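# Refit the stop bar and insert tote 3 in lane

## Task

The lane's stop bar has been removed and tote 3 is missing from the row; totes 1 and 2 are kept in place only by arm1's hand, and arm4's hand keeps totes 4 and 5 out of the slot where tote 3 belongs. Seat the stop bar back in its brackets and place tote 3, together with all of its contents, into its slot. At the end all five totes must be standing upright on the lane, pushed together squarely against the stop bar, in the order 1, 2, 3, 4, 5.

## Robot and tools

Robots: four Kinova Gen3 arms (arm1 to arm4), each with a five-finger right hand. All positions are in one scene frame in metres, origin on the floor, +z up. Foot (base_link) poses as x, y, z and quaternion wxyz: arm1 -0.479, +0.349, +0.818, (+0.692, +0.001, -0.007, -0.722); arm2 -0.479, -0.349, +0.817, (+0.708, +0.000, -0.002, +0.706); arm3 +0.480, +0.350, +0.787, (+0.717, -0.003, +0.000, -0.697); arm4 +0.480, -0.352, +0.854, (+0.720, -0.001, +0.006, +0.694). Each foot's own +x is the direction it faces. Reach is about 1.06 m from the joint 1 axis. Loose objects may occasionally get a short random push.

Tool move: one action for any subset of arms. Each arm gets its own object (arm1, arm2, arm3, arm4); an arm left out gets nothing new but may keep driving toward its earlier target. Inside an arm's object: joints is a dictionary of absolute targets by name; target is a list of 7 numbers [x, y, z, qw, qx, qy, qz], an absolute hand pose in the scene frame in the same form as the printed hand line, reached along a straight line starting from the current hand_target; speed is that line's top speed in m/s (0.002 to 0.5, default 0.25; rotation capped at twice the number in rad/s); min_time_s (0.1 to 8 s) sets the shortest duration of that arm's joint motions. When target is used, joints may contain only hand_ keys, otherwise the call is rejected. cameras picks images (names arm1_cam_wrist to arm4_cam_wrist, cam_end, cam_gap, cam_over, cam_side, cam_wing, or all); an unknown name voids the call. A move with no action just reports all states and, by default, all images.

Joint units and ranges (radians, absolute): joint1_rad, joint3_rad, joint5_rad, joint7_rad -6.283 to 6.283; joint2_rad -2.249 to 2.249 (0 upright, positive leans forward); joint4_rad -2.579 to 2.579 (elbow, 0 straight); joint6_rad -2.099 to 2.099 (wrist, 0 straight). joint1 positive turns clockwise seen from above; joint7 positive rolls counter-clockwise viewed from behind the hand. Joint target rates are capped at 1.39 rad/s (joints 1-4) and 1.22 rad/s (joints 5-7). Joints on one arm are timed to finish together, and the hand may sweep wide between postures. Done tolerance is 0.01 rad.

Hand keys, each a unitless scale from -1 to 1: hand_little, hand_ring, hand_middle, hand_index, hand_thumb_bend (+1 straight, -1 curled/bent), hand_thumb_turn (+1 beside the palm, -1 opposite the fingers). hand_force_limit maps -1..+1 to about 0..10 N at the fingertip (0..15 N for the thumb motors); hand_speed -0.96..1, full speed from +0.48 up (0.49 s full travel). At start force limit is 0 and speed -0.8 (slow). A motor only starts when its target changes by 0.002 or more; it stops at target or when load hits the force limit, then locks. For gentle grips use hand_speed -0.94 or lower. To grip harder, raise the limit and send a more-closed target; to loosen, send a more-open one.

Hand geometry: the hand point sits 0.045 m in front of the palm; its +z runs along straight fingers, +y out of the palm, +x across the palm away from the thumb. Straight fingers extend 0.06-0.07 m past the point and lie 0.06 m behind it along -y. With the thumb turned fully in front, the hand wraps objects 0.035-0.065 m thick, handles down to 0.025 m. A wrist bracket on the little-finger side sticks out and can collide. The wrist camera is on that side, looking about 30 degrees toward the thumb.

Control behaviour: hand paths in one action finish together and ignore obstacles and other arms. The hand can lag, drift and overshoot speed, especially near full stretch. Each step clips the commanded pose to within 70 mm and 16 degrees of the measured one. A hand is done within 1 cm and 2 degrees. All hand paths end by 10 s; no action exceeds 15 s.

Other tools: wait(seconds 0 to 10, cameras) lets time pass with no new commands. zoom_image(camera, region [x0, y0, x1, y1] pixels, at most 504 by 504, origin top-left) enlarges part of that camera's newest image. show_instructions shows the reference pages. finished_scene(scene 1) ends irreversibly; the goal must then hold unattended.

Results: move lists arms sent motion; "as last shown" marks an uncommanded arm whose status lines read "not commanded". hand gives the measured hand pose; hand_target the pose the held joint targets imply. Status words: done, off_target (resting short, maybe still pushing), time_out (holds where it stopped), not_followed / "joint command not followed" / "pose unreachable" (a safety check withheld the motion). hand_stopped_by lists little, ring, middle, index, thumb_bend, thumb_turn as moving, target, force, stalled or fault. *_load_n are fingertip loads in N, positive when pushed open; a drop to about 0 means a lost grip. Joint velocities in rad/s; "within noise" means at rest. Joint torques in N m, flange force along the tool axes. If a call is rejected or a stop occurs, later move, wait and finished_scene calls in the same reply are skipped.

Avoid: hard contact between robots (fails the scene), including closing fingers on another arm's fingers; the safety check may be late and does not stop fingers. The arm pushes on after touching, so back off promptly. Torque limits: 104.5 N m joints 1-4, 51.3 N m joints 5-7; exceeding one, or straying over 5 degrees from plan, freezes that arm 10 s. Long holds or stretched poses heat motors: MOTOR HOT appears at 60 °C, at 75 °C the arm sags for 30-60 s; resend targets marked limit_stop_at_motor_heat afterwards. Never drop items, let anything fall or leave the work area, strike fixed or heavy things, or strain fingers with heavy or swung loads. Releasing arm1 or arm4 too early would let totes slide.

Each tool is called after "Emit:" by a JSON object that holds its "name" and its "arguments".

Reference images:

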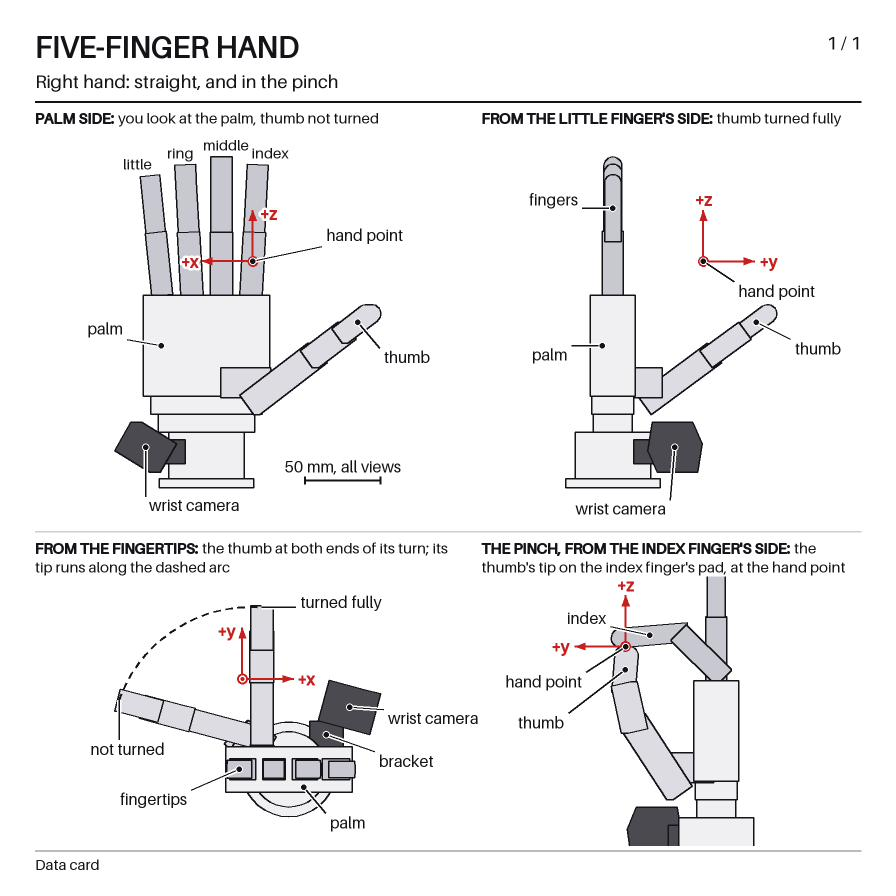

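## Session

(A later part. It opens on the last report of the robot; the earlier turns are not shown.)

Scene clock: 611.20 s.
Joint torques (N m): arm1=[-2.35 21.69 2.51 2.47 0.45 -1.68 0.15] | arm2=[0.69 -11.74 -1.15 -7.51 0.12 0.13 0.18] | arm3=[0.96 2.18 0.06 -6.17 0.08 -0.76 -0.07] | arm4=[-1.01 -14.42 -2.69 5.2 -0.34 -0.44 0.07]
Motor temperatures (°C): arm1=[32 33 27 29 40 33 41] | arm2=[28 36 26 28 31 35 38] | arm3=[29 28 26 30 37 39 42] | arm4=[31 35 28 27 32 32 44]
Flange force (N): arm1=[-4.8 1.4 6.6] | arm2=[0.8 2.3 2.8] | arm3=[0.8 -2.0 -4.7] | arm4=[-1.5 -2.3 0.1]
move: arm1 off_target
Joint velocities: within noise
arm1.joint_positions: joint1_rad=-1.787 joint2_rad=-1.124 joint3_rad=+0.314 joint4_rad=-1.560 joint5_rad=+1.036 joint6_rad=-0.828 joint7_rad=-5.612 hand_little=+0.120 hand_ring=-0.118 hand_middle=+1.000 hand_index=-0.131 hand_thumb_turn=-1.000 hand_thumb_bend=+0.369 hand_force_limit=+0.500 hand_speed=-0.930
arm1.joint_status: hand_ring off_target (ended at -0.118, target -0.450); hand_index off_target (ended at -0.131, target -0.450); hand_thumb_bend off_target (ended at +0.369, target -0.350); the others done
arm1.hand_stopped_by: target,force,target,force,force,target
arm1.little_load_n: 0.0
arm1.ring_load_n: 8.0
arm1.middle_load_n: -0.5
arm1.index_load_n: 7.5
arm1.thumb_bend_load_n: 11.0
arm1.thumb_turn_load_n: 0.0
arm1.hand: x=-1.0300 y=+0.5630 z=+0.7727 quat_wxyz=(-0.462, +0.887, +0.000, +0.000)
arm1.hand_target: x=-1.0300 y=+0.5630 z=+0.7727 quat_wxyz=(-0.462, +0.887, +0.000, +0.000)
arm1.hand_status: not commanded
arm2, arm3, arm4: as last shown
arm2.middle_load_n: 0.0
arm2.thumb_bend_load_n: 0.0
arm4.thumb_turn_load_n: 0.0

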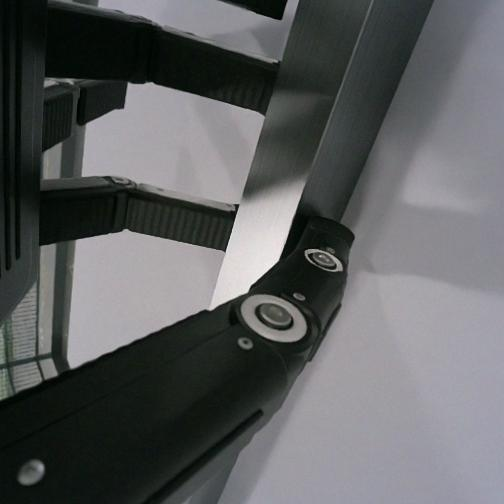

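Emit:
{"name": "move", "arguments": {"arm1": {"target": [-1.03, 0.563, 0.79, 0.4617, -0.887, 0, 0], "speed": 0.03}, "cameras": ["arm1_cam_wrist", "cam_wing", "cam_over"]}}

Scene clock: 613.80 s.
Joint torques (N m): arm1=[-1.62 23.36 4.24 3.17 1.2 -2.54 0.18] | arm2=[0.7 -11.71 -1.14 -7.48 0.14 0.11 0.16] | arm3=[1.01 2.18 0.15 -6.16 0.1 -0.77 -0.06] | arm4=[-0.98 -14.46 -2.68 5.18 -0.31 -0.45 0.05]
Motor temperatures (°C): arm1=[32 33 27 29 40 33 41] | arm2=[28 36 26 28 31 35 38] | arm3=[29 28 26 30 37 39 42] | arm4=[31 35 28 27 32 32 44]
Flange force (N): arm1=[-5.0 5.5 7.5] | arm2=[0.8 2.3 2.6] | arm3=[0.9 -1.7 -4.8] | arm4=[-1.6 -2.2 0.1]
move: arm1 done
Joint velocities: within noise
arm1.joint_positions: joint1_rad=-1.786 joint2_rad=-1.087 joint3_rad=+0.311 joint4_rad=-1.572 joint5_rad=+1.031 joint6_rad=-0.841 joint7_rad=-5.585 hand_little=+0.120 hand_ring=-0.118 hand_middle=+1.000 hand_index=-0.130 hand_thumb_turn=-1.000 hand_thumb_bend=+0.370 hand_force_limit=+0.500 hand_speed=-0.930
arm1.joint_status: not commanded
arm1.hand_stopped_by: target,force,target,force,force,target
arm1.little_load_n: 0.0
arm1.ring_load_n: 4.0
arm1.middle_load_n: 0.0
arm1.index_load_n: 7.5
arm1.thumb_bend_load_n: 12.0
arm1.thumb_turn_load_n: 1.0
arm1.hand: x=-1.0300 y=+0.5630 z=+0.7900 quat_wxyz=(-0.462, +0.887, +0.000, +0.000)
arm1.hand_target: x=-1.0300 y=+0.5630 z=+0.7900 quat_wxyz=(-0.462, +0.887, +0.000, +0.000)
arm1.hand_status: done (0.000 m and 0.0 deg from the pose sent, 0.017 m and 0.0 deg at the start)
arm2, arm3, arm4: as last shown
arm3.thumb_bend_load_n: -0.5
pictures: arm1_cam_wrist, cam_over, cam_wing

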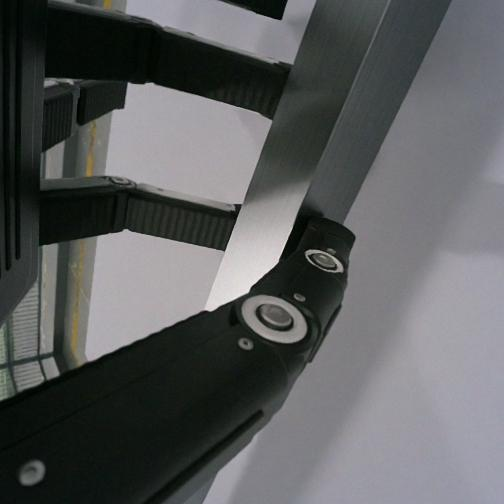

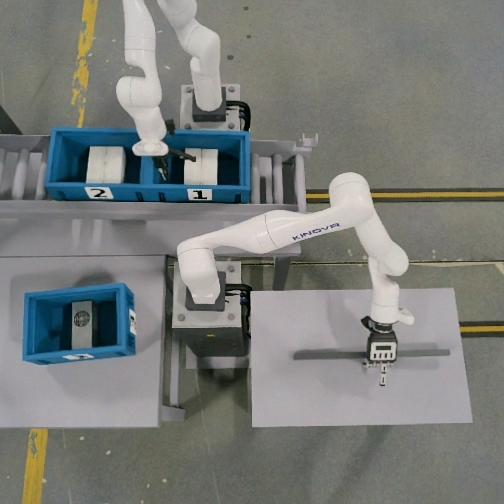

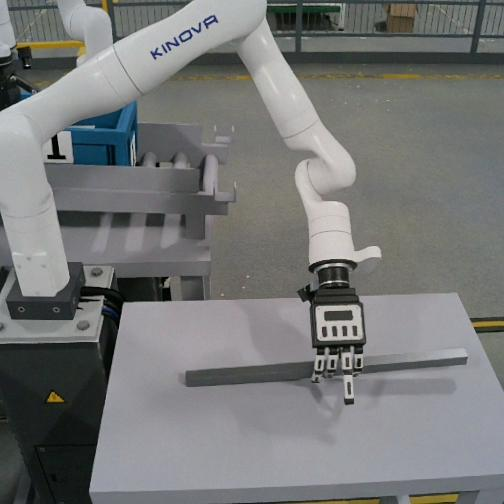

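Emit:
{"name": "move", "arguments": {"arm1": {"target": [-1.03, 0.563, 0.7727, 0.4617, -0.887, 0, 0], "speed": 0.02}}}

Emit:
{"name": "move", "arguments": {"arm1": {"joints": {"hand_ring": 0.12, "hand_index": 0.12, "hand_thumb_bend": 0.5, "hand_force_limit": -0.5, "hand_speed": -0.85}}, "cameras": ["arm1_cam_wrist", "cam_wing"]}}

Scene clock: 620.37 s.
Joint torques (N m): arm1=[1.47 16.56 3.66 1.52 0.63 -0.99 0.18] | arm2=[0.65 -11.71 -1.11 -7.47 0.14 0.08 0.18] | arm3=[1 2.16 0.09 -6.2 0.05 -0.75 -0.16] | arm4=[-1.01 -14.47 -2.69 5.2 -0.34 -0.38 0.09]
Motor temperatures (°C): arm1=[32 33 27 29 40 33 41] | arm2=[28 36 26 28 31 35 38] | arm3=[29 28 26 30 37 39 42] | arm4=[31 35 28 27 32 32 44]
Flange force (N): arm1=[-3.0 -2.8 -6.3] | arm2=[0.8 2.2 2.5] | arm3=[0.7 -2.2 -4.6] | arm4=[-1.6 -2.2 0.1]
move: arm1 done
Joint velocities: within noise
arm1.joint_positions: joint1_rad=-1.787 joint2_rad=-1.124 joint3_rad=+0.314 joint4_rad=-1.560 joint5_rad=+1.036 joint6_rad=-0.828 joint7_rad=-5.611 hand_little=+0.120 hand_ring=-0.119 hand_middle=+1.000 hand_index=-0.130 hand_thumb_turn=-1.000 hand_thumb_bend=+0.370 hand_force_limit=+0.500 hand_speed=-0.930
arm1.joint_status: not commanded
arm1.hand_stopped_by: target,force,target,force,force,target
arm1.little_load_n: 0.0
arm1.ring_load_n: 2.0
arm1.middle_load_n: 0.0
arm1.index_load_n: 5.5
arm1.thumb_bend_load_n: 13.5
arm1.thumb_turn_load_n: 0.0
arm1.hand: x=-1.0300 y=+0.5630 z=+0.7727 quat_wxyz=(-0.462, +0.887, +0.000, +0.000)
arm1.hand_target: x=-1.0300 y=+0.5630 z=+0.7727 quat_wxyz=(-0.462, +0.887, +0.000, +0.000)
arm1.hand_status: done (0.000 m and 0.0 deg from the pose sent, 0.017 m and 0.0 deg at the start)
arm2, arm3, arm4: as last shown
arm3.thumb_bend_load_n: 0.0
pictures: none

Scene clock: 621.47 s.
Joint torques (N m): arm1=[-1.61 21.45 3.1 2.42 0.73 -1.7 0.24] | arm2=[0.66 -11.71 -1.14 -7.47 0.1 0.11 0.19] | arm3=[1 2.16 0.12 -6.15 0.1 -0.75 -0.08] | arm4=[-1.03 -14.41 -2.72 5.15 -0.35 -0.45 0.12]
Motor temperatures (°C): arm1=[32 33 27 29 40 33 41] | arm2=[28 36 26 28 31 35 38] | arm3=[29 28 26 30 37 39 42] | arm4=[31 35 28 27 32 32 44]
Flange force (N): arm1=[-4.8 2.1 4.9] | arm2=[0.8 2.2 2.6] | arm3=[0.8 -1.8 -4.8] | arm4=[-1.6 -2.2 0.2]
move: arm1 done
Joint velocities: within noise
arm1.joint_positions: joint1_rad=-1.787 joint2_rad=-1.124 joint3_rad=+0.314 joint4_rad=-1.560 joint5_rad=+1.036 joint6_rad=-0.828 joint7_rad=-5.612 hand_little=+0.120 hand_ring=+0.120 hand_middle=+1.000 hand_index=+0.120 hand_thumb_turn=-1.000 hand_thumb_bend=+0.500 hand_force_limit=-0.500 hand_speed=-0.850
arm1.joint_status: all done
arm1.hand_stopped_by: target,target,target,target,target,target
arm1.little_load_n: 0.0
arm1.ring_load_n: 0.0
arm1.middle_load_n: 0.0
arm1.index_load_n: 0.0
arm1.thumb_bend_load_n: 0.0
arm1.thumb_turn_load_n: 0.0
arm1.hand: x=-1.0300 y=+0.5630 z=+0.7727 quat_wxyz=(-0.462, +0.887, +0.000, +0.000)
arm1.hand_target: x=-1.0300 y=+0.5630 z=+0.7727 quat_wxyz=(-0.462, +0.887, +0.000, +0.000)
arm1.hand_status: not commanded
arm2, arm3, arm4: as last shown
arm4.thumb_turn_load_n: 0.5

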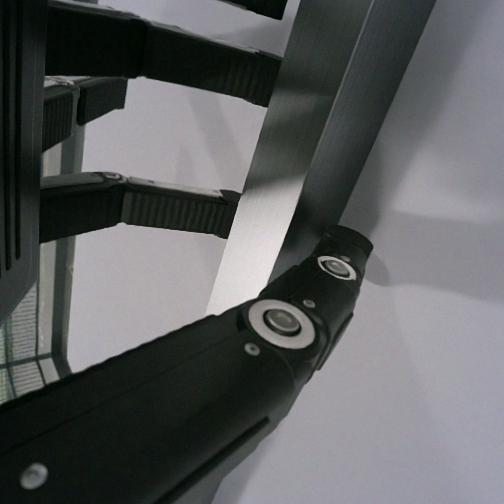

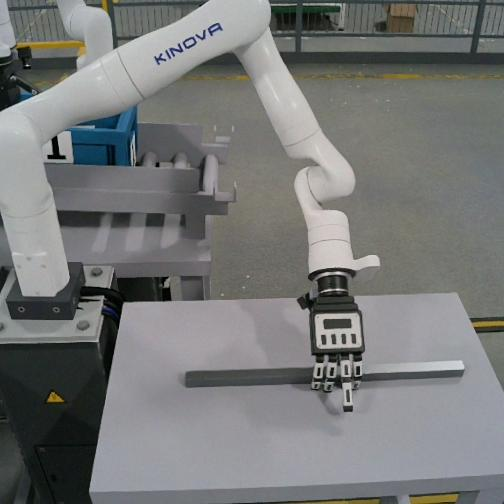

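Emit:
{"name": "move", "arguments": {"arm1": {"target": [-0.988, 0.563, 0.7745, 0.4617, -0.887, 0, 0], "speed": 0.04}}}

Emit:
{"name": "move", "arguments": {"arm1": {"target": [-0.988, 0.563, 0.7727, 0.4617, -0.887, 0, 0], "speed": 0.02, "joints": {"hand_speed": -0.9, "hand_force_limit": -0.6}}}}

Emit:
{"name": "move", "arguments": {"arm1": {"joints": {"hand_ring": -0.3, "hand_index": -0.3}}}}

Emit:
{"name": "move", "arguments": {"arm1": {"joints": {"hand_thumb_bend": -0.2, "hand_force_limit": -0.5}}, "cameras": ["arm1_cam_wrist", "cam_wing"]}}

Scene clock: 627.87 s.
Joint torques (N m): arm1=[-1.6 20 3.41 1.53 0.5 -1.94 0.2] | arm2=[0.68 -11.75 -1.15 -7.46 0.13 0.09 0.14] | arm3=[0.98 2.14 0.12 -6.11 0.08 -0.7 -0.08] | arm4=[-1.01 -14.4 -2.72 5.19 -0.31 -0.43 0.06]
Motor temperatures (°C): arm1=[32 33 27 29 40 33 41] | arm2=[28 36 26 28 31 35 38] | arm3=[29 28 26 30 37 39 42] | arm4=[31 35 28 27 32 32 44]
Flange force (N): arm1=[-4.0 1.9 5.3] | arm2=[0.7 2.1 2.5] | arm3=[0.7 -1.8 -4.8] | arm4=[-1.6 -2.3 0.0]
move: arm1 done
Joint velocities: within noise
arm1.joint_positions: joint1_rad=-1.832 joint2_rad=-1.090 joint3_rad=+0.363 joint4_rad=-1.719 joint5_rad=+1.095 joint6_rad=-0.745 joint7_rad=-5.730 hand_little=+0.120 hand_ring=+0.120 hand_middle=+1.000 hand_index=+0.120 hand_thumb_turn=-1.000 hand_thumb_bend=+0.500 hand_force_limit=-0.500 hand_speed=-0.850
arm1.joint_status: not commanded
arm1.hand_stopped_by: target,target,target,target,target,target
arm1.little_load_n: 0.0
arm1.ring_load_n: 0.0
arm1.middle_load_n: 0.0
arm1.index_load_n: 0.0
arm1.thumb_bend_load_n: 0.0
arm1.thumb_turn_load_n: 0.0
arm1.hand: x=-0.9880 y=+0.5630 z=+0.7745 quat_wxyz=(-0.462, +0.887, +0.000, +0.000)
arm1.hand_target: x=-0.9880 y=+0.5630 z=+0.7745 quat_wxyz=(-0.462, +0.887, +0.000, +0.000)
arm1.hand_status: done (0.000 m and 0.0 deg from the pose sent, 0.042 m and 0.0 deg at the start)
arm2.joint_positions: joint1_rad=+0.638 joint2_rad=+0.299 joint3_rad=-0.476 joint4_rad=+1.901 joint5_rad=+0.160 joint6_rad=+0.982 joint7_rad=-1.478 hand_little=+1.000 hand_ring=+1.000 hand_middle=+1.000 hand_index=+1.000 hand_thumb_turn=-1.000 hand_thumb_bend=+1.000 hand_force_limit=+0.000 hand_speed=-0.800
arm2.joint_status: not commanded
arm2.hand_stopped_by: target,target,target,target,target,target
arm2.little_load_n: 0.0
arm2.ring_load_n: 0.0
arm2.middle_load_n: 0.0
arm2.index_load_n: 0.0
arm2.thumb_bend_load_n: 0.0
arm2.thumb_turn_load_n: 0.0
arm2.hand: x=-0.4200 y=+0.0300 z=+1.0060 quat_wxyz=(+0.000, +0.707, -0.707, +0.000)
arm2.hand_target: x=-0.4200 y=+0.0300 z=+1.0060 quat_wxyz=(+0.000, +0.707, -0.707, +0.000)
arm2.hand_status: not commanded
arm3, arm4: as last shown
arm4.thumb_bend_load_n: -0.5
arm4.thumb_turn_load_n: 0.0
pictures: none

Scene clock: 628.83 s.
Joint torques (N m): arm1=[-1.69 20.1 3.35 1.47 0.44 -1.92 0.23] | arm2=[0.7 -11.74 -1.1 -7.46 0.16 0.11 0.16] | arm3=[1 2.21 0.14 -6.08 0.01 -0.79 -0.06] | arm4=[-0.95 -14.44 -2.69 5.17 -0.36 -0.49 0.04]
Motor temperatures (°C): arm1=[32 33 27 29 40 33 41] | arm2=[28 36 26 28 31 35 38] | arm3=[29 28 26 30 37 39 42] | arm4=[31 35 28 27 32 32 44]
Flange force (N): arm1=[-4.0 2.0 5.7] | arm2=[0.7 2.3 2.6] | arm3=[0.9 -1.9 -5.2] | arm4=[-1.6 -2.1 0.3]
move: arm1 done
Joint velocities: within noise
arm1.joint_positions: joint1_rad=-1.832 joint2_rad=-1.094 joint3_rad=+0.364 joint4_rad=-1.717 joint5_rad=+1.096 joint6_rad=-0.744 joint7_rad=-5.733 hand_little=+0.120 hand_ring=+0.120 hand_middle=+1.000 hand_index=+0.120 hand_thumb_turn=-1.000 hand_thumb_bend=+0.500 hand_force_limit=-0.600 hand_speed=-0.900
arm1.joint_status: all done
arm1.hand_stopped_by: target,target,target,target,target,target
arm1.little_load_n: 0.0
arm1.ring_load_n: 0.0
arm1.middle_load_n: 0.0
arm1.index_load_n: 0.0
arm1.thumb_bend_load_n: 0.0
arm1.thumb_turn_load_n: 0.0
arm1.hand: x=-0.9880 y=+0.5630 z=+0.7727 quat_wxyz=(-0.462, +0.887, +0.000, +0.000)
arm1.hand_target: x=-0.9880 y=+0.5630 z=+0.7727 quat_wxyz=(-0.462, +0.887, +0.000, +0.000)
arm1.hand_status: done (0.000 m and 0.0 deg from the pose sent, 0.002 m and 0.0 deg at the start)
arm2, arm3, arm4: as last shown
arm2.little_load_n: -0.5
arm4.thumb_bend_load_n: 0.0
pictures: none

Scene clock: 630.53 s.
Joint torques (N m): arm1=[-2.55 20.09 2.39 1.54 0.32 -1.39 0.24] | arm2=[0.68 -11.7 -1.11 -7.5 0.14 0.14 0.12] | arm3=[1.03 2.22 0.13 -6.26 0.11 -0.75 -0.07] | arm4=[-1.06 -14.38 -2.72 5.22 -0.34 -0.47 0.07]
Motor temperatures (°C): arm1=[32 33 27 29 40 33 41] | arm2=[28 36 26 28 31 35 38] | arm3=[29 28 26 30 37 39 42] | arm4=[31 35 28 27 32 32 44]
Flange force (N): arm1=[-4.4 0.8 6.7] | arm2=[1.0 2.2 2.7] | arm3=[1.1 -1.9 -4.3] | arm4=[-1.4 -2.5 0.2]
move: arm1 off_target
Joint velocities: within noise
arm1.joint_positions: joint1_rad=-1.832 joint2_rad=-1.095 joint3_rad=+0.364 joint4_rad=-1.717 joint5_rad=+1.096 joint6_rad=-0.744 joint7_rad=-5.733 hand_little=+0.120 hand_ring=-0.186 hand_middle=+1.000 hand_index=-0.177 hand_thumb_turn=-1.000 hand_thumb_bend=+0.500 hand_force_limit=-0.600 hand_speed=-0.900
arm1.joint_status: hand_ring off_target (ended at -0.186, target -0.300); hand_index off_target (ended at -0.177, target -0.300)
arm1.hand_stopped_by: target,force,target,force,target,target
arm1.little_load_n: 0.0
arm1.ring_load_n: 3.5
arm1.middle_load_n: 0.0
arm1.index_load_n: 1.5
arm1.thumb_bend_load_n: 2.0
arm1.thumb_turn_load_n: 0.0
arm1.hand: x=-0.9880 y=+0.5630 z=+0.7727 quat_wxyz=(-0.462, +0.887, +0.000, +0.000)
arm1.hand_target: x=-0.9880 y=+0.5630 z=+0.7727 quat_wxyz=(-0.462, +0.887, +0.000, +0.000)
arm1.hand_status: not commanded
arm2, arm3, arm4: as last shown
arm2.little_load_n: 0.0
pictures: none

Scene clock: 633.57 s.
Joint torques (N m): arm1=[-2.54 20.63 2.89 1.73 0.39 -1.75 0.22] | arm2=[0.66 -11.76 -1.15 -7.51 0.18 0.12 0.17] | arm3=[1 2.15 0.09 -6.14 0.07 -0.73 -0.1] | arm4=[-1 -14.43 -2.7 5.24 -0.37 -0.42 0.06]
Motor temperatures (°C): arm1=[32 33 27 29 40 33 41] | arm2=[28 36 26 28 31 35 38] | arm3=[29 28 26 30 37 39 42] | arm4=[31 35 28 27 32 32 44]
Flange force (N): arm1=[-4.1 1.8 7.5] | arm2=[0.9 2.2 2.7] | arm3=[0.7 -2.0 -4.8] | arm4=[-1.5 -2.3 0.2]
move: arm1 off_target
Joint velocities: within noise
arm1.joint_positions: joint1_rad=-1.832 joint2_rad=-1.094 joint3_rad=+0.364 joint4_rad=-1.717 joint5_rad=+1.096 joint6_rad=-0.744 joint7_rad=-5.733 hand_little=+0.120 hand_ring=-0.185 hand_middle=+1.000 hand_index=-0.177 hand_thumb_turn=-1.000 hand_thumb_bend=+0.489 hand_force_limit=-0.500 hand_speed=-0.900
arm1.joint_status: hand_thumb_bend off_target (ended at +0.489, target -0.200); the others done
arm1.hand_stopped_by: target,force,target,force,force,target
arm1.little_load_n: 0.0
arm1.ring_load_n: 4.0
arm1.middle_load_n: 0.0
arm1.index_load_n: 2.0
arm1.thumb_bend_load_n: 4.0
arm1.thumb_turn_load_n: 0.5
arm1.hand: x=-0.9880 y=+0.5630 z=+0.7727 quat_wxyz=(-0.462, +0.887, +0.000, +0.000)
arm1.hand_target: x=-0.9880 y=+0.5630 z=+0.7727 quat_wxyz=(-0.462, +0.887, +0.000, +0.000)
arm1.hand_status: not commanded
arm2: as last shown
arm3.joint_positions: joint1_rad=-0.639 joint2_rad=-0.464 joint3_rad=-0.112 joint4_rad=+1.532 joint5_rad=+0.015 joint6_rad=+1.939 joint7_rad=-2.029 hand_little=+1.000 hand_ring=+1.000 hand_middle=+1.000 hand_index=+1.000 hand_thumb_turn=+1.000 hand_thumb_bend=+1.000 hand_force_limit=+0.000 hand_speed=-0.800
arm3.joint_status: not commanded
arm3.hand_stopped_by: target,target,target,target,target,target
arm3.little_load_n: 0.0
arm3.ring_load_n: 0.0
arm3.middle_load_n: 0.0
arm3.index_load_n: 0.0
arm3.thumb_bend_load_n: 0.0
arm3.thumb_turn_load_n: 0.0
arm3.hand: x=+0.6252 y=+0.2346 z=+1.2855 quat_wxyz=(-0.059, -0.589, -0.804, +0.045)
arm3.hand_target: x=+0.6252 y=+0.2346 z=+1.2855 quat_wxyz=(-0.059, -0.589, -0.804, +0.045)
arm3.hand_status: not commanded
arm4.joint_positions: joint1_rad=+0.012 joint2_rad=+0.642 joint3_rad=+2.089 joint4_rad=-1.891 joint5_rad=+0.676 joint6_rad=-1.014 joint7_rad=+0.266 hand_little=+1.000 hand_ring=+1.000 hand_middle=+1.000 hand_index=+1.000 hand_thumb_turn=+1.000 hand_thumb_bend=+1.000 hand_force_limit=+0.000 hand_speed=-0.800
arm4.joint_status: not commanded
arm4.hand_stopped_by: target,target,target,target,target,target
arm4.little_load_n: 0.0
arm4.ring_load_n: 0.0
arm4.middle_load_n: 0.0
arm4.index_load_n: 0.5
arm4.thumb_bend_load_n: 0.0
arm4.thumb_turn_load_n: 0.0
arm4.hand: x=+0.1852 y=-0.0026 z=+0.9913 quat_wxyz=(+0.001, -0.707, +0.707, +0.000)
arm4.hand_target: x=+0.1852 y=-0.0026 z=+0.9913 quat_wxyz=(+0.001, -0.707, +0.707, +0.000)
arm4.hand_status: not commanded

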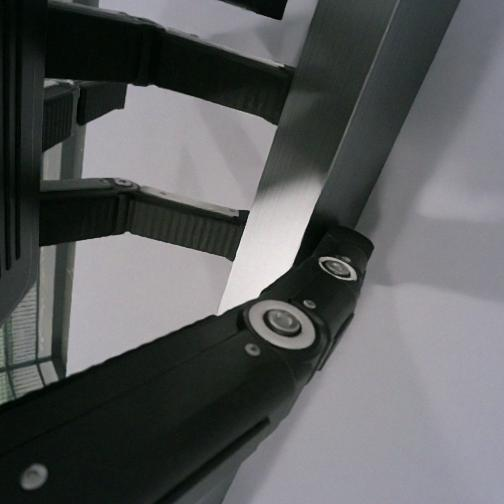

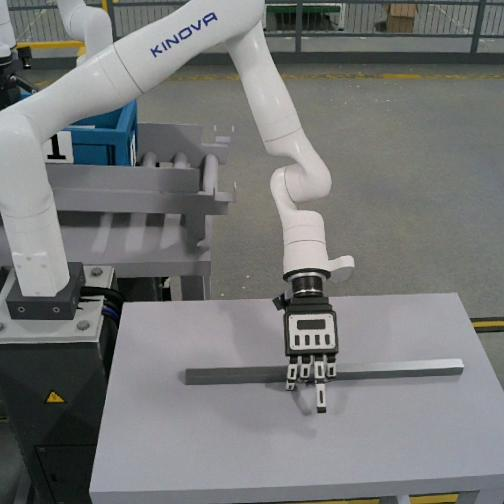

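Emit:
{"name": "move", "arguments": {"arm1": {"joints": {"hand_ring": -0.4, "hand_index": -0.4, "hand_thumb_bend": -0.3, "hand_force_limit": 0.1, "hand_speed": -0.93}}}}

Emit:
{"name": "move", "arguments": {"arm1": {"joints": {"hand_ring": -0.45, "hand_index": -0.45, "hand_thumb_bend": -0.35, "hand_force_limit": 0.5}}}}

Emit:
{"name": "move", "arguments": {"arm1": {"target": [-0.988, 0.563, 0.795, 0.4617, -0.887, 0, 0], "speed": 0.03}, "cameras": ["arm1_cam_wrist", "cam_wing", "cam_over"]}}

Scene clock: 637.77 s.
Joint torques (N m): arm1=[-3.32 19.17 1 1.48 0.01 -0.68 0.24] | arm2=[0.69 -11.7 -1.09 -7.51 0.13 0.09 0.18] | arm3=[0.99 2.19 0.15 -6.13 0.12 -0.71 -0.07] | arm4=[-0.98 -14.38 -2.68 5.19 -0.34 -0.44 0.08]
Motor temperatures (°C): arm1=[32 34 27 29 40 33 41] | arm2=[28 36 26 28 31 35 38] | arm3=[29 28 26 30 37 39 42] | arm4=[31 35 28 27 32 32 44]
Flange force (N): arm1=[-4.2 -2.1 6.6] | arm2=[0.9 2.3 2.6] | arm3=[0.9 -1.7 -4.8] | arm4=[-1.4 -2.2 0.1]
move: arm1 off_target
Joint velocities: within noise
arm1.joint_positions: joint1_rad=-1.832 joint2_rad=-1.094 joint3_rad=+0.364 joint4_rad=-1.717 joint5_rad=+1.096 joint6_rad=-0.744 joint7_rad=-5.733 hand_little=+0.120 hand_ring=-0.197 hand_middle=+1.000 hand_index=-0.201 hand_thumb_turn=-1.000 hand_thumb_bend=+0.481 hand_force_limit=+0.100 hand_speed=-0.930
arm1.joint_status: hand_ring off_target (ended at -0.197, target -0.400); hand_index off_target (ended at -0.201, target -0.400); hand_thumb_bend off_target (ended at +0.481, target -0.300); the others done
arm1.hand_stopped_by: target,force,target,force,force,target
arm1.little_load_n: 0.0
arm1.ring_load_n: 5.0
arm1.middle_load_n: 0.0
arm1.index_load_n: 6.5
arm1.thumb_bend_load_n: 8.0
arm1.thumb_turn_load_n: 0.0
arm1.hand: x=-0.9880 y=+0.5630 z=+0.7727 quat_wxyz=(-0.462, +0.887, +0.000, +0.000)
arm1.hand_target: x=-0.9880 y=+0.5630 z=+0.7727 quat_wxyz=(-0.462, +0.887, +0.000, +0.000)
arm1.hand_status: not commanded
arm2, arm3, arm4: as last shown
arm2.little_load_n: -0.5
arm4.index_load_n: 0.0
pictures: none

Scene clock: 638.27 s.
Joint torques (N m): arm1=[-4.1 18.3 -0.37 1.43 -0.31 0.03 0.23] | arm2=[0.69 -11.71 -1.11 -7.44 0.14 0.11 0.18] | arm3=[0.98 2.36 0.11 -6.16 0.06 -0.73 -0.13] | arm4=[-0.94 -14.41 -2.74 5.24 -0.39 -0.46 0.04]
Motor temperatures (°C): arm1=[32 34 27 29 40 33 41] | arm2=[28 36 26 28 31 35 38] | arm3=[29 28 26 30 37 39 42] | arm4=[31 35 28 27 32 32 44]
Flange force (N): arm1=[-4.0 -5.0 6.6] | arm2=[0.7 2.3 2.5] | arm3=[1.1 -2.2 -4.6] | arm4=[-1.5 -2.2 0.5]
move: arm1 off_target
Joint velocities: within noise
arm1.joint_positions: joint1_rad=-1.832 joint2_rad=-1.094 joint3_rad=+0.364 joint4_rad=-1.717 joint5_rad=+1.096 joint6_rad=-0.744 joint7_rad=-5.733 hand_little=+0.120 hand_ring=-0.214 hand_middle=+1.000 hand_index=-0.211 hand_thumb_turn=-1.000 hand_thumb_bend=+0.477 hand_force_limit=+0.500 hand_speed=-0.930
arm1.joint_status: hand_ring off_target (ended at -0.214, target -0.450); hand_index off_target (ended at -0.211, target -0.450); hand_thumb_bend off_target (ended at +0.477, target -0.350); the others done
arm1.hand_stopped_by: target,force,target,force,force,target
arm1.little_load_n: 0.0
arm1.ring_load_n: 8.0
arm1.middle_load_n: 0.0
arm1.index_load_n: 7.5
arm1.thumb_bend_load_n: 11.0
arm1.thumb_turn_load_n: 0.0
arm1.hand: x=-0.9880 y=+0.5630 z=+0.7727 quat_wxyz=(-0.462, +0.887, +0.000, +0.000)
arm1.hand_target: x=-0.9880 y=+0.5630 z=+0.7727 quat_wxyz=(-0.462, +0.887, +0.000, +0.000)
arm1.hand_status: not commanded
arm2, arm3, arm4: as last shown
arm2.little_load_n: 0.0
pictures: none

Scene clock: 639.50 s.
Joint torques (N m): arm1=[-1.63 22.05 4.58 2.41 0.85 -2.68 0.06] | arm2=[0.72 -11.79 -1.11 -7.47 0.13 0.11 0.17] | arm3=[1 2.18 0.09 -6.16 0.07 -0.74 -0.09] | arm4=[-1.01 -14.47 -2.69 5.16 -0.32 -0.48 0.05]
Motor temperatures (°C): arm1=[32 34 27 29 40 33 41] | arm2=[28 36 26 28 31 35 38] | arm3=[29 28 26 30 37 39 42] | arm4=[31 35 28 27 32 32 44]
Flange force (N): arm1=[-4.4 5.8 8.1] | arm2=[0.6 2.3 2.7] | arm3=[0.8 -2.0 -4.7] | arm4=[-1.6 -2.3 0.2]
move: arm1 done
Joint velocities: within noise
arm1.joint_positions: joint1_rad=-1.829 joint2_rad=-1.043 joint3_rad=+0.360 joint4_rad=-1.732 joint5_rad=+1.087 joint6_rad=-0.764 joint7_rad=-5.694 hand_little=+0.120 hand_ring=-0.214 hand_middle=+1.000 hand_index=-0.211 hand_thumb_turn=-1.000 hand_thumb_bend=+0.478 hand_force_limit=+0.500 hand_speed=-0.930
arm1.joint_status: not commanded
arm1.hand_stopped_by: target,force,target,force,force,target
arm1.little_load_n: 0.0
arm1.ring_load_n: 3.5
arm1.middle_load_n: 0.0
arm1.index_load_n: 7.0
arm1.thumb_bend_load_n: 13.0
arm1.thumb_turn_load_n: 1.5
arm1.hand: x=-0.9880 y=+0.5630 z=+0.7950 quat_wxyz=(-0.462, +0.887, +0.000, +0.000)
arm1.hand_target: x=-0.9880 y=+0.5630 z=+0.7950 quat_wxyz=(-0.462, +0.887, +0.000, +0.000)
arm1.hand_status: done (0.000 m and 0.0 deg from the pose sent, 0.022 m and 0.0 deg at the start)
arm2, arm3, arm4: as last shown
arm4.index_load_n: -0.5
pictures: arm1_cam_wrist, cam_over, cam_wing

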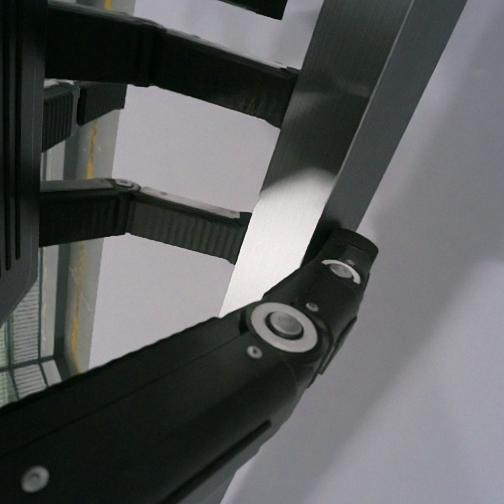

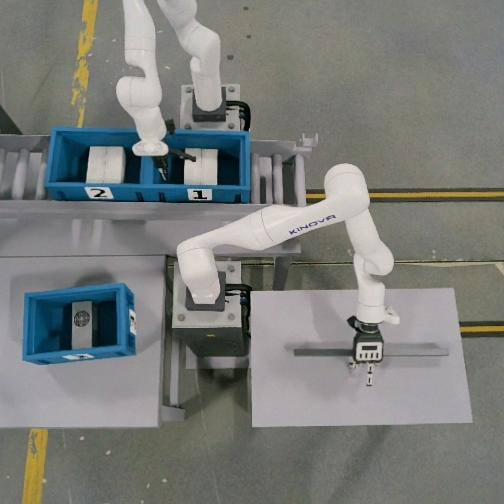

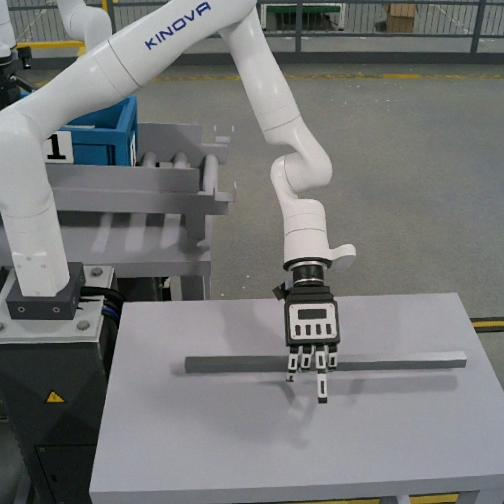

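Emit:
{"name": "move", "arguments": {"arm1": {"joints": {"hand_middle": -0.5, "hand_force_limit": 0.2, "hand_speed": -0.9}}, "cameras": ["arm1_cam_wrist", "cam_wing"]}}

Emit:
{"name": "zoom_image", "arguments": {"camera": "cam_wing", "region": [170, 270, 470, 420]}}

Scene clock: 648.90 s.
Joint torques (N m): arm1=[-1.7 22.12 4.53 2.38 0.9 -2.71 0.07] | arm2=[0.66 -11.72 -1.11 -7.48 0.16 0.13 0.17] | arm3=[0.99 2.17 0.04 -6.18 0.1 -0.74 -0.06] | arm4=[-1 -14.48 -2.74 5.18 -0.32 -0.42 0.09]
Motor temperatures (°C): arm1=[32 34 27 29 40 33 41] | arm2=[28 36 26 28 31 35 38] | arm3=[29 28 26 30 37 39 42] | arm4=[31 35 28 27 32 32 44]
Flange force (N): arm1=[-4.6 5.9 8.3] | arm2=[0.9 2.2 2.6] | arm3=[0.8 -2.0 -4.6] | arm4=[-1.7 -2.1 0.2]
move: arm1 off_target
Joint velocities: within noise
arm1.joint_positions: joint1_rad=-1.829 joint2_rad=-1.043 joint3_rad=+0.360 joint4_rad=-1.732 joint5_rad=+1.087 joint6_rad=-0.764 joint7_rad=-5.694 hand_little=+0.120 hand_ring=-0.214 hand_middle=-0.171 hand_index=-0.211 hand_thumb_turn=-1.000 hand_thumb_bend=+0.478 hand_force_limit=+0.200 hand_speed=-0.900
arm1.joint_status: hand_middle off_target (ended at -0.171, target -0.500); the others done
arm1.hand_stopped_by: target,force,force,force,force,target
arm1.little_load_n: 0.0
arm1.ring_load_n: 1.5
arm1.middle_load_n: 8.5
arm1.index_load_n: 5.0
arm1.thumb_bend_load_n: 14.5
arm1.thumb_turn_load_n: 1.0
arm1.hand: x=-0.9880 y=+0.5630 z=+0.7950 quat_wxyz=(-0.462, +0.887, +0.000, +0.000)
arm1.hand_target: x=-0.9880 y=+0.5630 z=+0.7950 quat_wxyz=(-0.462, +0.887, +0.000, +0.000)
arm1.hand_status: not commanded
arm2, arm3, arm4: as last shown
arm4.index_load_n: 0.0

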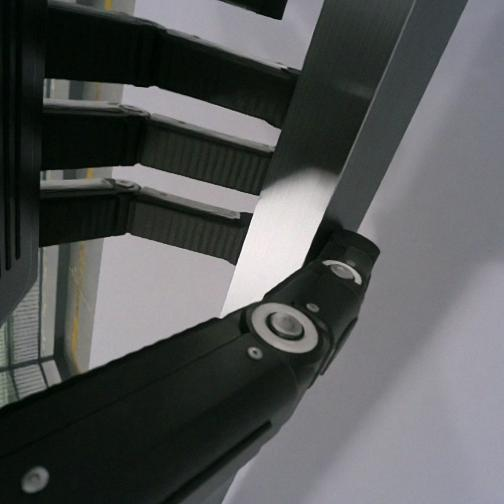

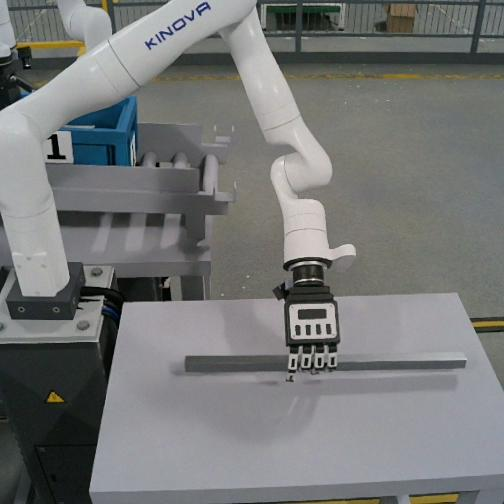

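Scaled by 1.680.

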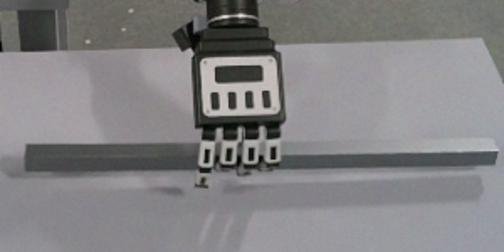

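Emit:
{"name": "move", "arguments": {"arm1": {"target": [-0.975, 0.53, 1.06, 0.4617, -0.887, 0, 0], "speed": 0.1}, "cameras": ["arm1_cam_wrist", "cam_wing", "cam_over"]}}

Scene clock: 670.83 s.
Joint torques (N m): arm1=[-1.6 18.73 2.19 7.09 2.27 -1.41 0.02] | arm2=[0.65 -11.73 -1.16 -7.48 0.14 0.09 0.15] | arm3=[0.92 2.09 0.19 -6.12 0.07 -0.76 -0.11] | arm4=[-1.04 -14.43 -2.71 5.2 -0.37 -0.42 0.09]
Motor temperatures (°C): arm1=[32 34 27 29 40 33 41] | arm2=[28 36 26 28 31 35 38] | arm3=[29 28 26 30 37 39 42] | arm4=[31 36 28 27 32 32 44]
Flange force (N): arm1=[-6.4 3.8 5.6] | arm2=[0.8 2.1 2.6] | arm3=[0.7 -1.6 -5.0] | arm4=[-1.6 -2.3 0.2]
move: arm1 done
Joint velocities: within noise
arm1.joint_positions: joint1_rad=-1.872 joint2_rad=-0.511 joint3_rad=+0.295 joint4_rad=-1.652 joint5_rad=+0.914 joint6_rad=-1.189 joint7_rad=-5.165 hand_little=+0.120 hand_ring=-0.214 hand_middle=-0.171 hand_index=-0.211 hand_thumb_turn=-1.000 hand_thumb_bend=+0.478 hand_force_limit=+0.200 hand_speed=-0.900
arm1.joint_status: not commanded
arm1.hand_stopped_by: target,force,force,force,force,target
arm1.little_load_n: 0.0
arm1.ring_load_n: 1.0
arm1.middle_load_n: 8.5
arm1.index_load_n: 5.0
arm1.thumb_bend_load_n: 14.0
arm1.thumb_turn_load_n: 1.5
arm1.hand: x=-0.9750 y=+0.5300 z=+1.0600 quat_wxyz=(-0.462, +0.887, +0.000, +0.000)
arm1.hand_target: x=-0.9750 y=+0.5300 z=+1.0600 quat_wxyz=(-0.462, +0.887, +0.000, +0.000)
arm1.hand_status: done (0.000 m and 0.0 deg from the pose sent, 0.267 m and 0.0 deg at the start)
arm2.joint_positions: joint1_rad=+0.638 joint2_rad=+0.299 joint3_rad=-0.476 joint4_rad=+1.901 joint5_rad=+0.160 joint6_rad=+0.982 joint7_rad=-1.478 hand_little=+1.000 hand_ring=+1.000 hand_middle=+1.000 hand_index=+1.000 hand_thumb_turn=-1.000 hand_thumb_bend=+1.000 hand_force_limit=+0.000 hand_speed=-0.800
arm2.joint_status: not commanded
arm2.hand_stopped_by: target,target,target,target,target,target
arm2.little_load_n: 0.0
arm2.ring_load_n: 0.0
arm2.middle_load_n: 0.0
arm2.index_load_n: 0.0
arm2.thumb_bend_load_n: 0.0
arm2.thumb_turn_load_n: 0.0
arm2.hand: x=-0.4200 y=+0.0300 z=+1.0060 quat_wxyz=(+0.000, +0.707, -0.707, +0.000)
arm2.hand_target: x=-0.4200 y=+0.0300 z=+1.0060 quat_wxyz=(+0.000, +0.707, -0.707, +0.000)
arm2.hand_status: not commanded
arm3, arm4: as last shown
arm3.thumb_bend_load_n: -0.5
pictures: arm1_cam_wrist, cam_over, cam_wing

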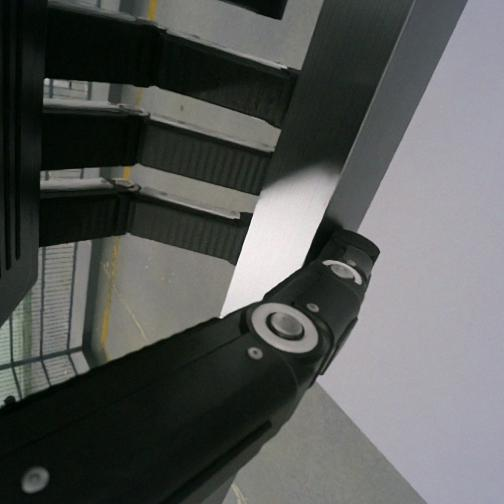

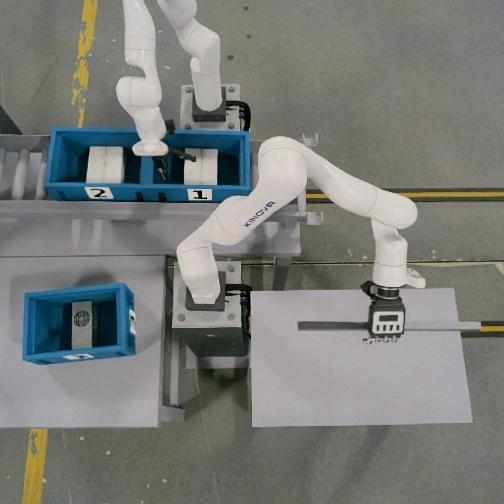

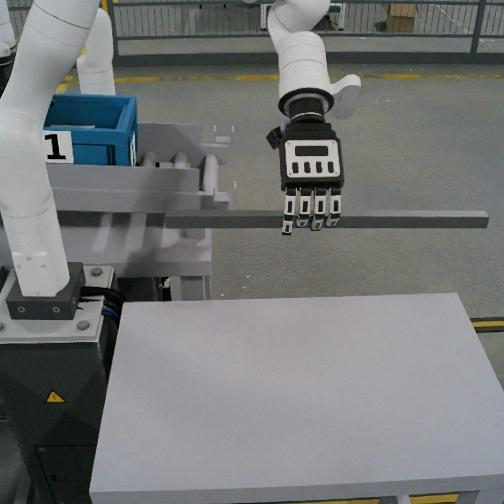

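Emit:
{"name": "move", "arguments": {"arm1": {"target": [-0.95, 0.27, 1.10, 0.4266, -0.8195, -0.3394, 0.1767], "speed": 0.12}, "cameras": ["cam_wing", "cam_over", "cam_end"]}}

Scene clock: 678.30 s.
Joint torques (N m): arm1=[-1.66 14.89 0.16 7.71 2.29 -1.35 0.09] | arm2=[0.67 -11.69 -1.08 -7.45 0.11 0.09 0.17] | arm3=[1.03 2.01 0.17 -6.17 0.1 -0.75 -0.08] | arm4=[-1.07 -14.43 -2.71 5.19 -0.35 -0.45 0.05]
Motor temperatures (°C): arm1=[32 34 27 29 40 33 41] | arm2=[28 36 26 28 31 35 38] | arm3=[29 28 26 30 37 39 42] | arm4=[31 36 28 27 32 32 44]
Flange force (N): arm1=[-5.0 3.0 7.2] | arm2=[0.8 2.3 2.5] | arm3=[0.6 -1.6 -4.9] | arm4=[-1.6 -2.5 0.1]
move: arm1 done
Joint velocities: within noise
arm1.joint_positions: joint1_rad=-2.266 joint2_rad=-0.237 joint3_rad=+0.060 joint4_rad=-1.927 joint5_rad=+1.121 joint6_rad=-1.103 joint7_rad=-5.141 hand_little=+0.120 hand_ring=-0.214 hand_middle=-0.171 hand_index=-0.211 hand_thumb_turn=-1.000 hand_thumb_bend=+0.478 hand_force_limit=+0.200 hand_speed=-0.900
arm1.joint_status: not commanded
arm1.hand_stopped_by: target,force,force,force,force,target
arm1.little_load_n: 0.0
arm1.ring_load_n: 1.5
arm1.middle_load_n: 8.5
arm1.index_load_n: 5.0
arm1.thumb_bend_load_n: 14.5
arm1.thumb_turn_load_n: 1.5
arm1.hand: x=-0.9500 y=+0.2700 z=+1.1000 quat_wxyz=(-0.427, +0.820, +0.339, -0.177)
arm1.hand_target: x=-0.9500 y=+0.2700 z=+1.1000 quat_wxyz=(-0.427, +0.820, +0.339, -0.177)
arm1.hand_status: done (0.000 m and 0.0 deg from the pose sent, 0.264 m and 45.0 deg at the start)
arm2, arm3, arm4: as last shown
arm2.thumb_turn_load_n: 0.5
arm3.thumb_bend_load_n: 0.0
arm4.thumb_bend_load_n: 0.5
pictures: cam_end, cam_over, cam_wing

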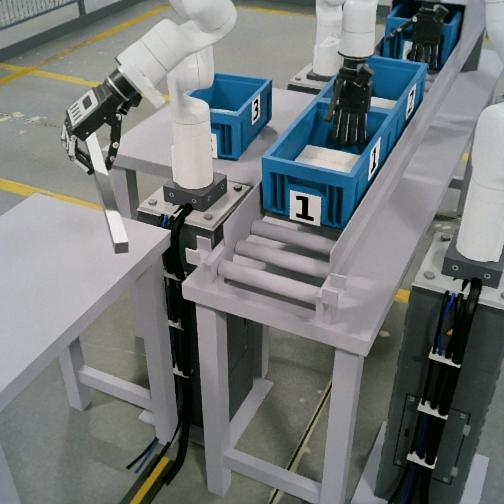

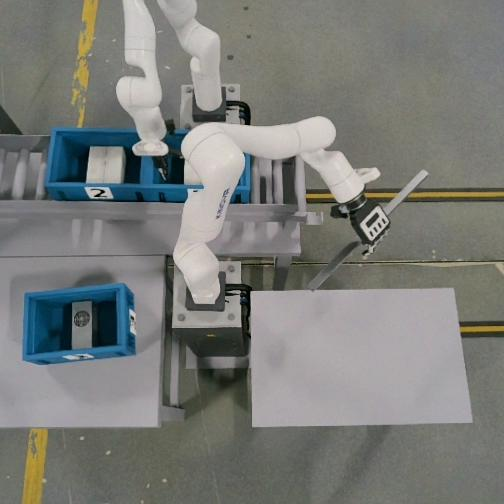

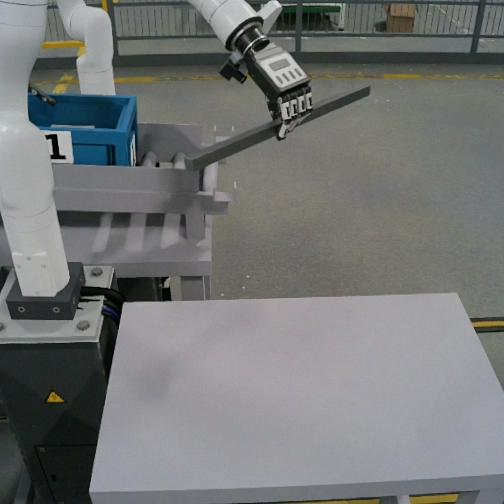

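Emit:
{"name": "move", "arguments": {"arm1": {"target": [-0.86, 0.03, 1.08, 0.3265, -0.6272, -0.6272, 0.3265], "speed": 0.12}, "cameras": ["cam_wing", "cam_over", "cam_end", "arm1_cam_wrist"]}}

Scene clock: 685.93 s.
Joint torques (N m): arm1=[-1.66 14.67 -0.38 7.99 1.76 -1.41 0.08] | arm2=[0.66 -11.75 -1.18 -7.46 0.1 0.12 0.19] | arm3=[1 2.12 0.06 -6.14 0.04 -0.78 -0.05] | arm4=[-1 -14.4 -2.67 5.2 -0.33 -0.42 0.07]
Motor temperatures (°C): arm1=[32 34 27 29 40 33 41] | arm2=[28 36 26 28 31 35 38] | arm3=[29 28 26 30 37 39 42] | arm4=[31 36 28 27 32 32 44]
Flange force (N): arm1=[-2.4 2.6 8.8] | arm2=[0.7 2.2 2.7] | arm3=[0.7 -2.0 -5.0] | arm4=[-1.5 -2.3 0.0]
move: arm1 done
Joint velocities: within noise
arm1.joint_positions: joint1_rad=-2.509 joint2_rad=-0.203 joint3_rad=-0.160 joint4_rad=-2.066 joint5_rad=+1.362 joint6_rad=-0.854 joint7_rad=-5.151 hand_little=+0.120 hand_ring=-0.214 hand_middle=-0.171 hand_index=-0.211 hand_thumb_turn=-1.000 hand_thumb_bend=+0.478 hand_force_limit=+0.200 hand_speed=-0.900
arm1.joint_status: not commanded
arm1.hand_stopped_by: target,force,force,force,force,target
arm1.little_load_n: 0.0
arm1.ring_load_n: 1.5
arm1.middle_load_n: 8.5
arm1.index_load_n: 5.0
arm1.thumb_bend_load_n: 14.5
arm1.thumb_turn_load_n: 1.5
arm1.hand: x=-0.8600 y=+0.0300 z=+1.0800 quat_wxyz=(-0.327, +0.627, +0.627, -0.327)
arm1.hand_target: x=-0.8600 y=+0.0300 z=+1.0800 quat_wxyz=(-0.327, +0.627, +0.627, -0.327)
arm1.hand_status: done (0.000 m and 0.0 deg from the pose sent, 0.257 m and 45.0 deg at the start)
arm2, arm3, arm4: as last shown
arm2.thumb_turn_load_n: 0.0
arm4.thumb_bend_load_n: 0.0
pictures: arm1_cam_wrist, cam_end, cam_over, cam_wing

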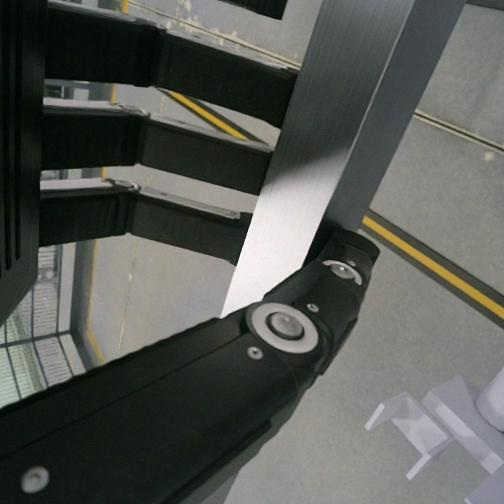

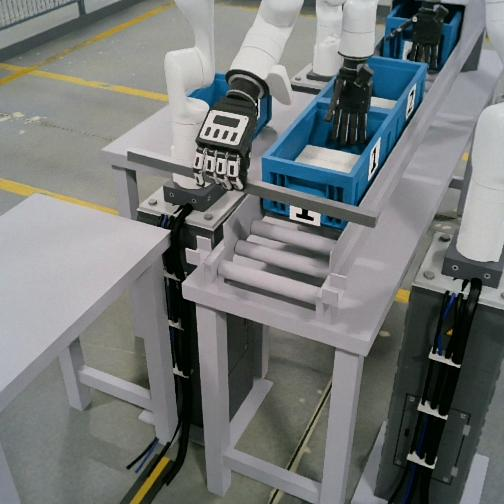

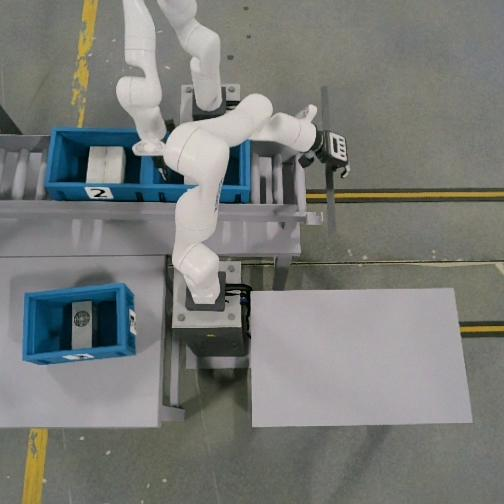

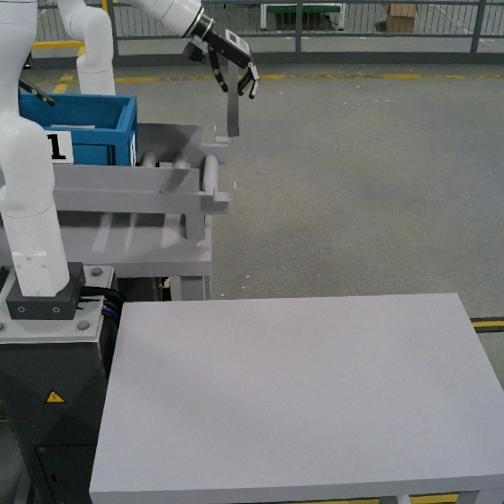

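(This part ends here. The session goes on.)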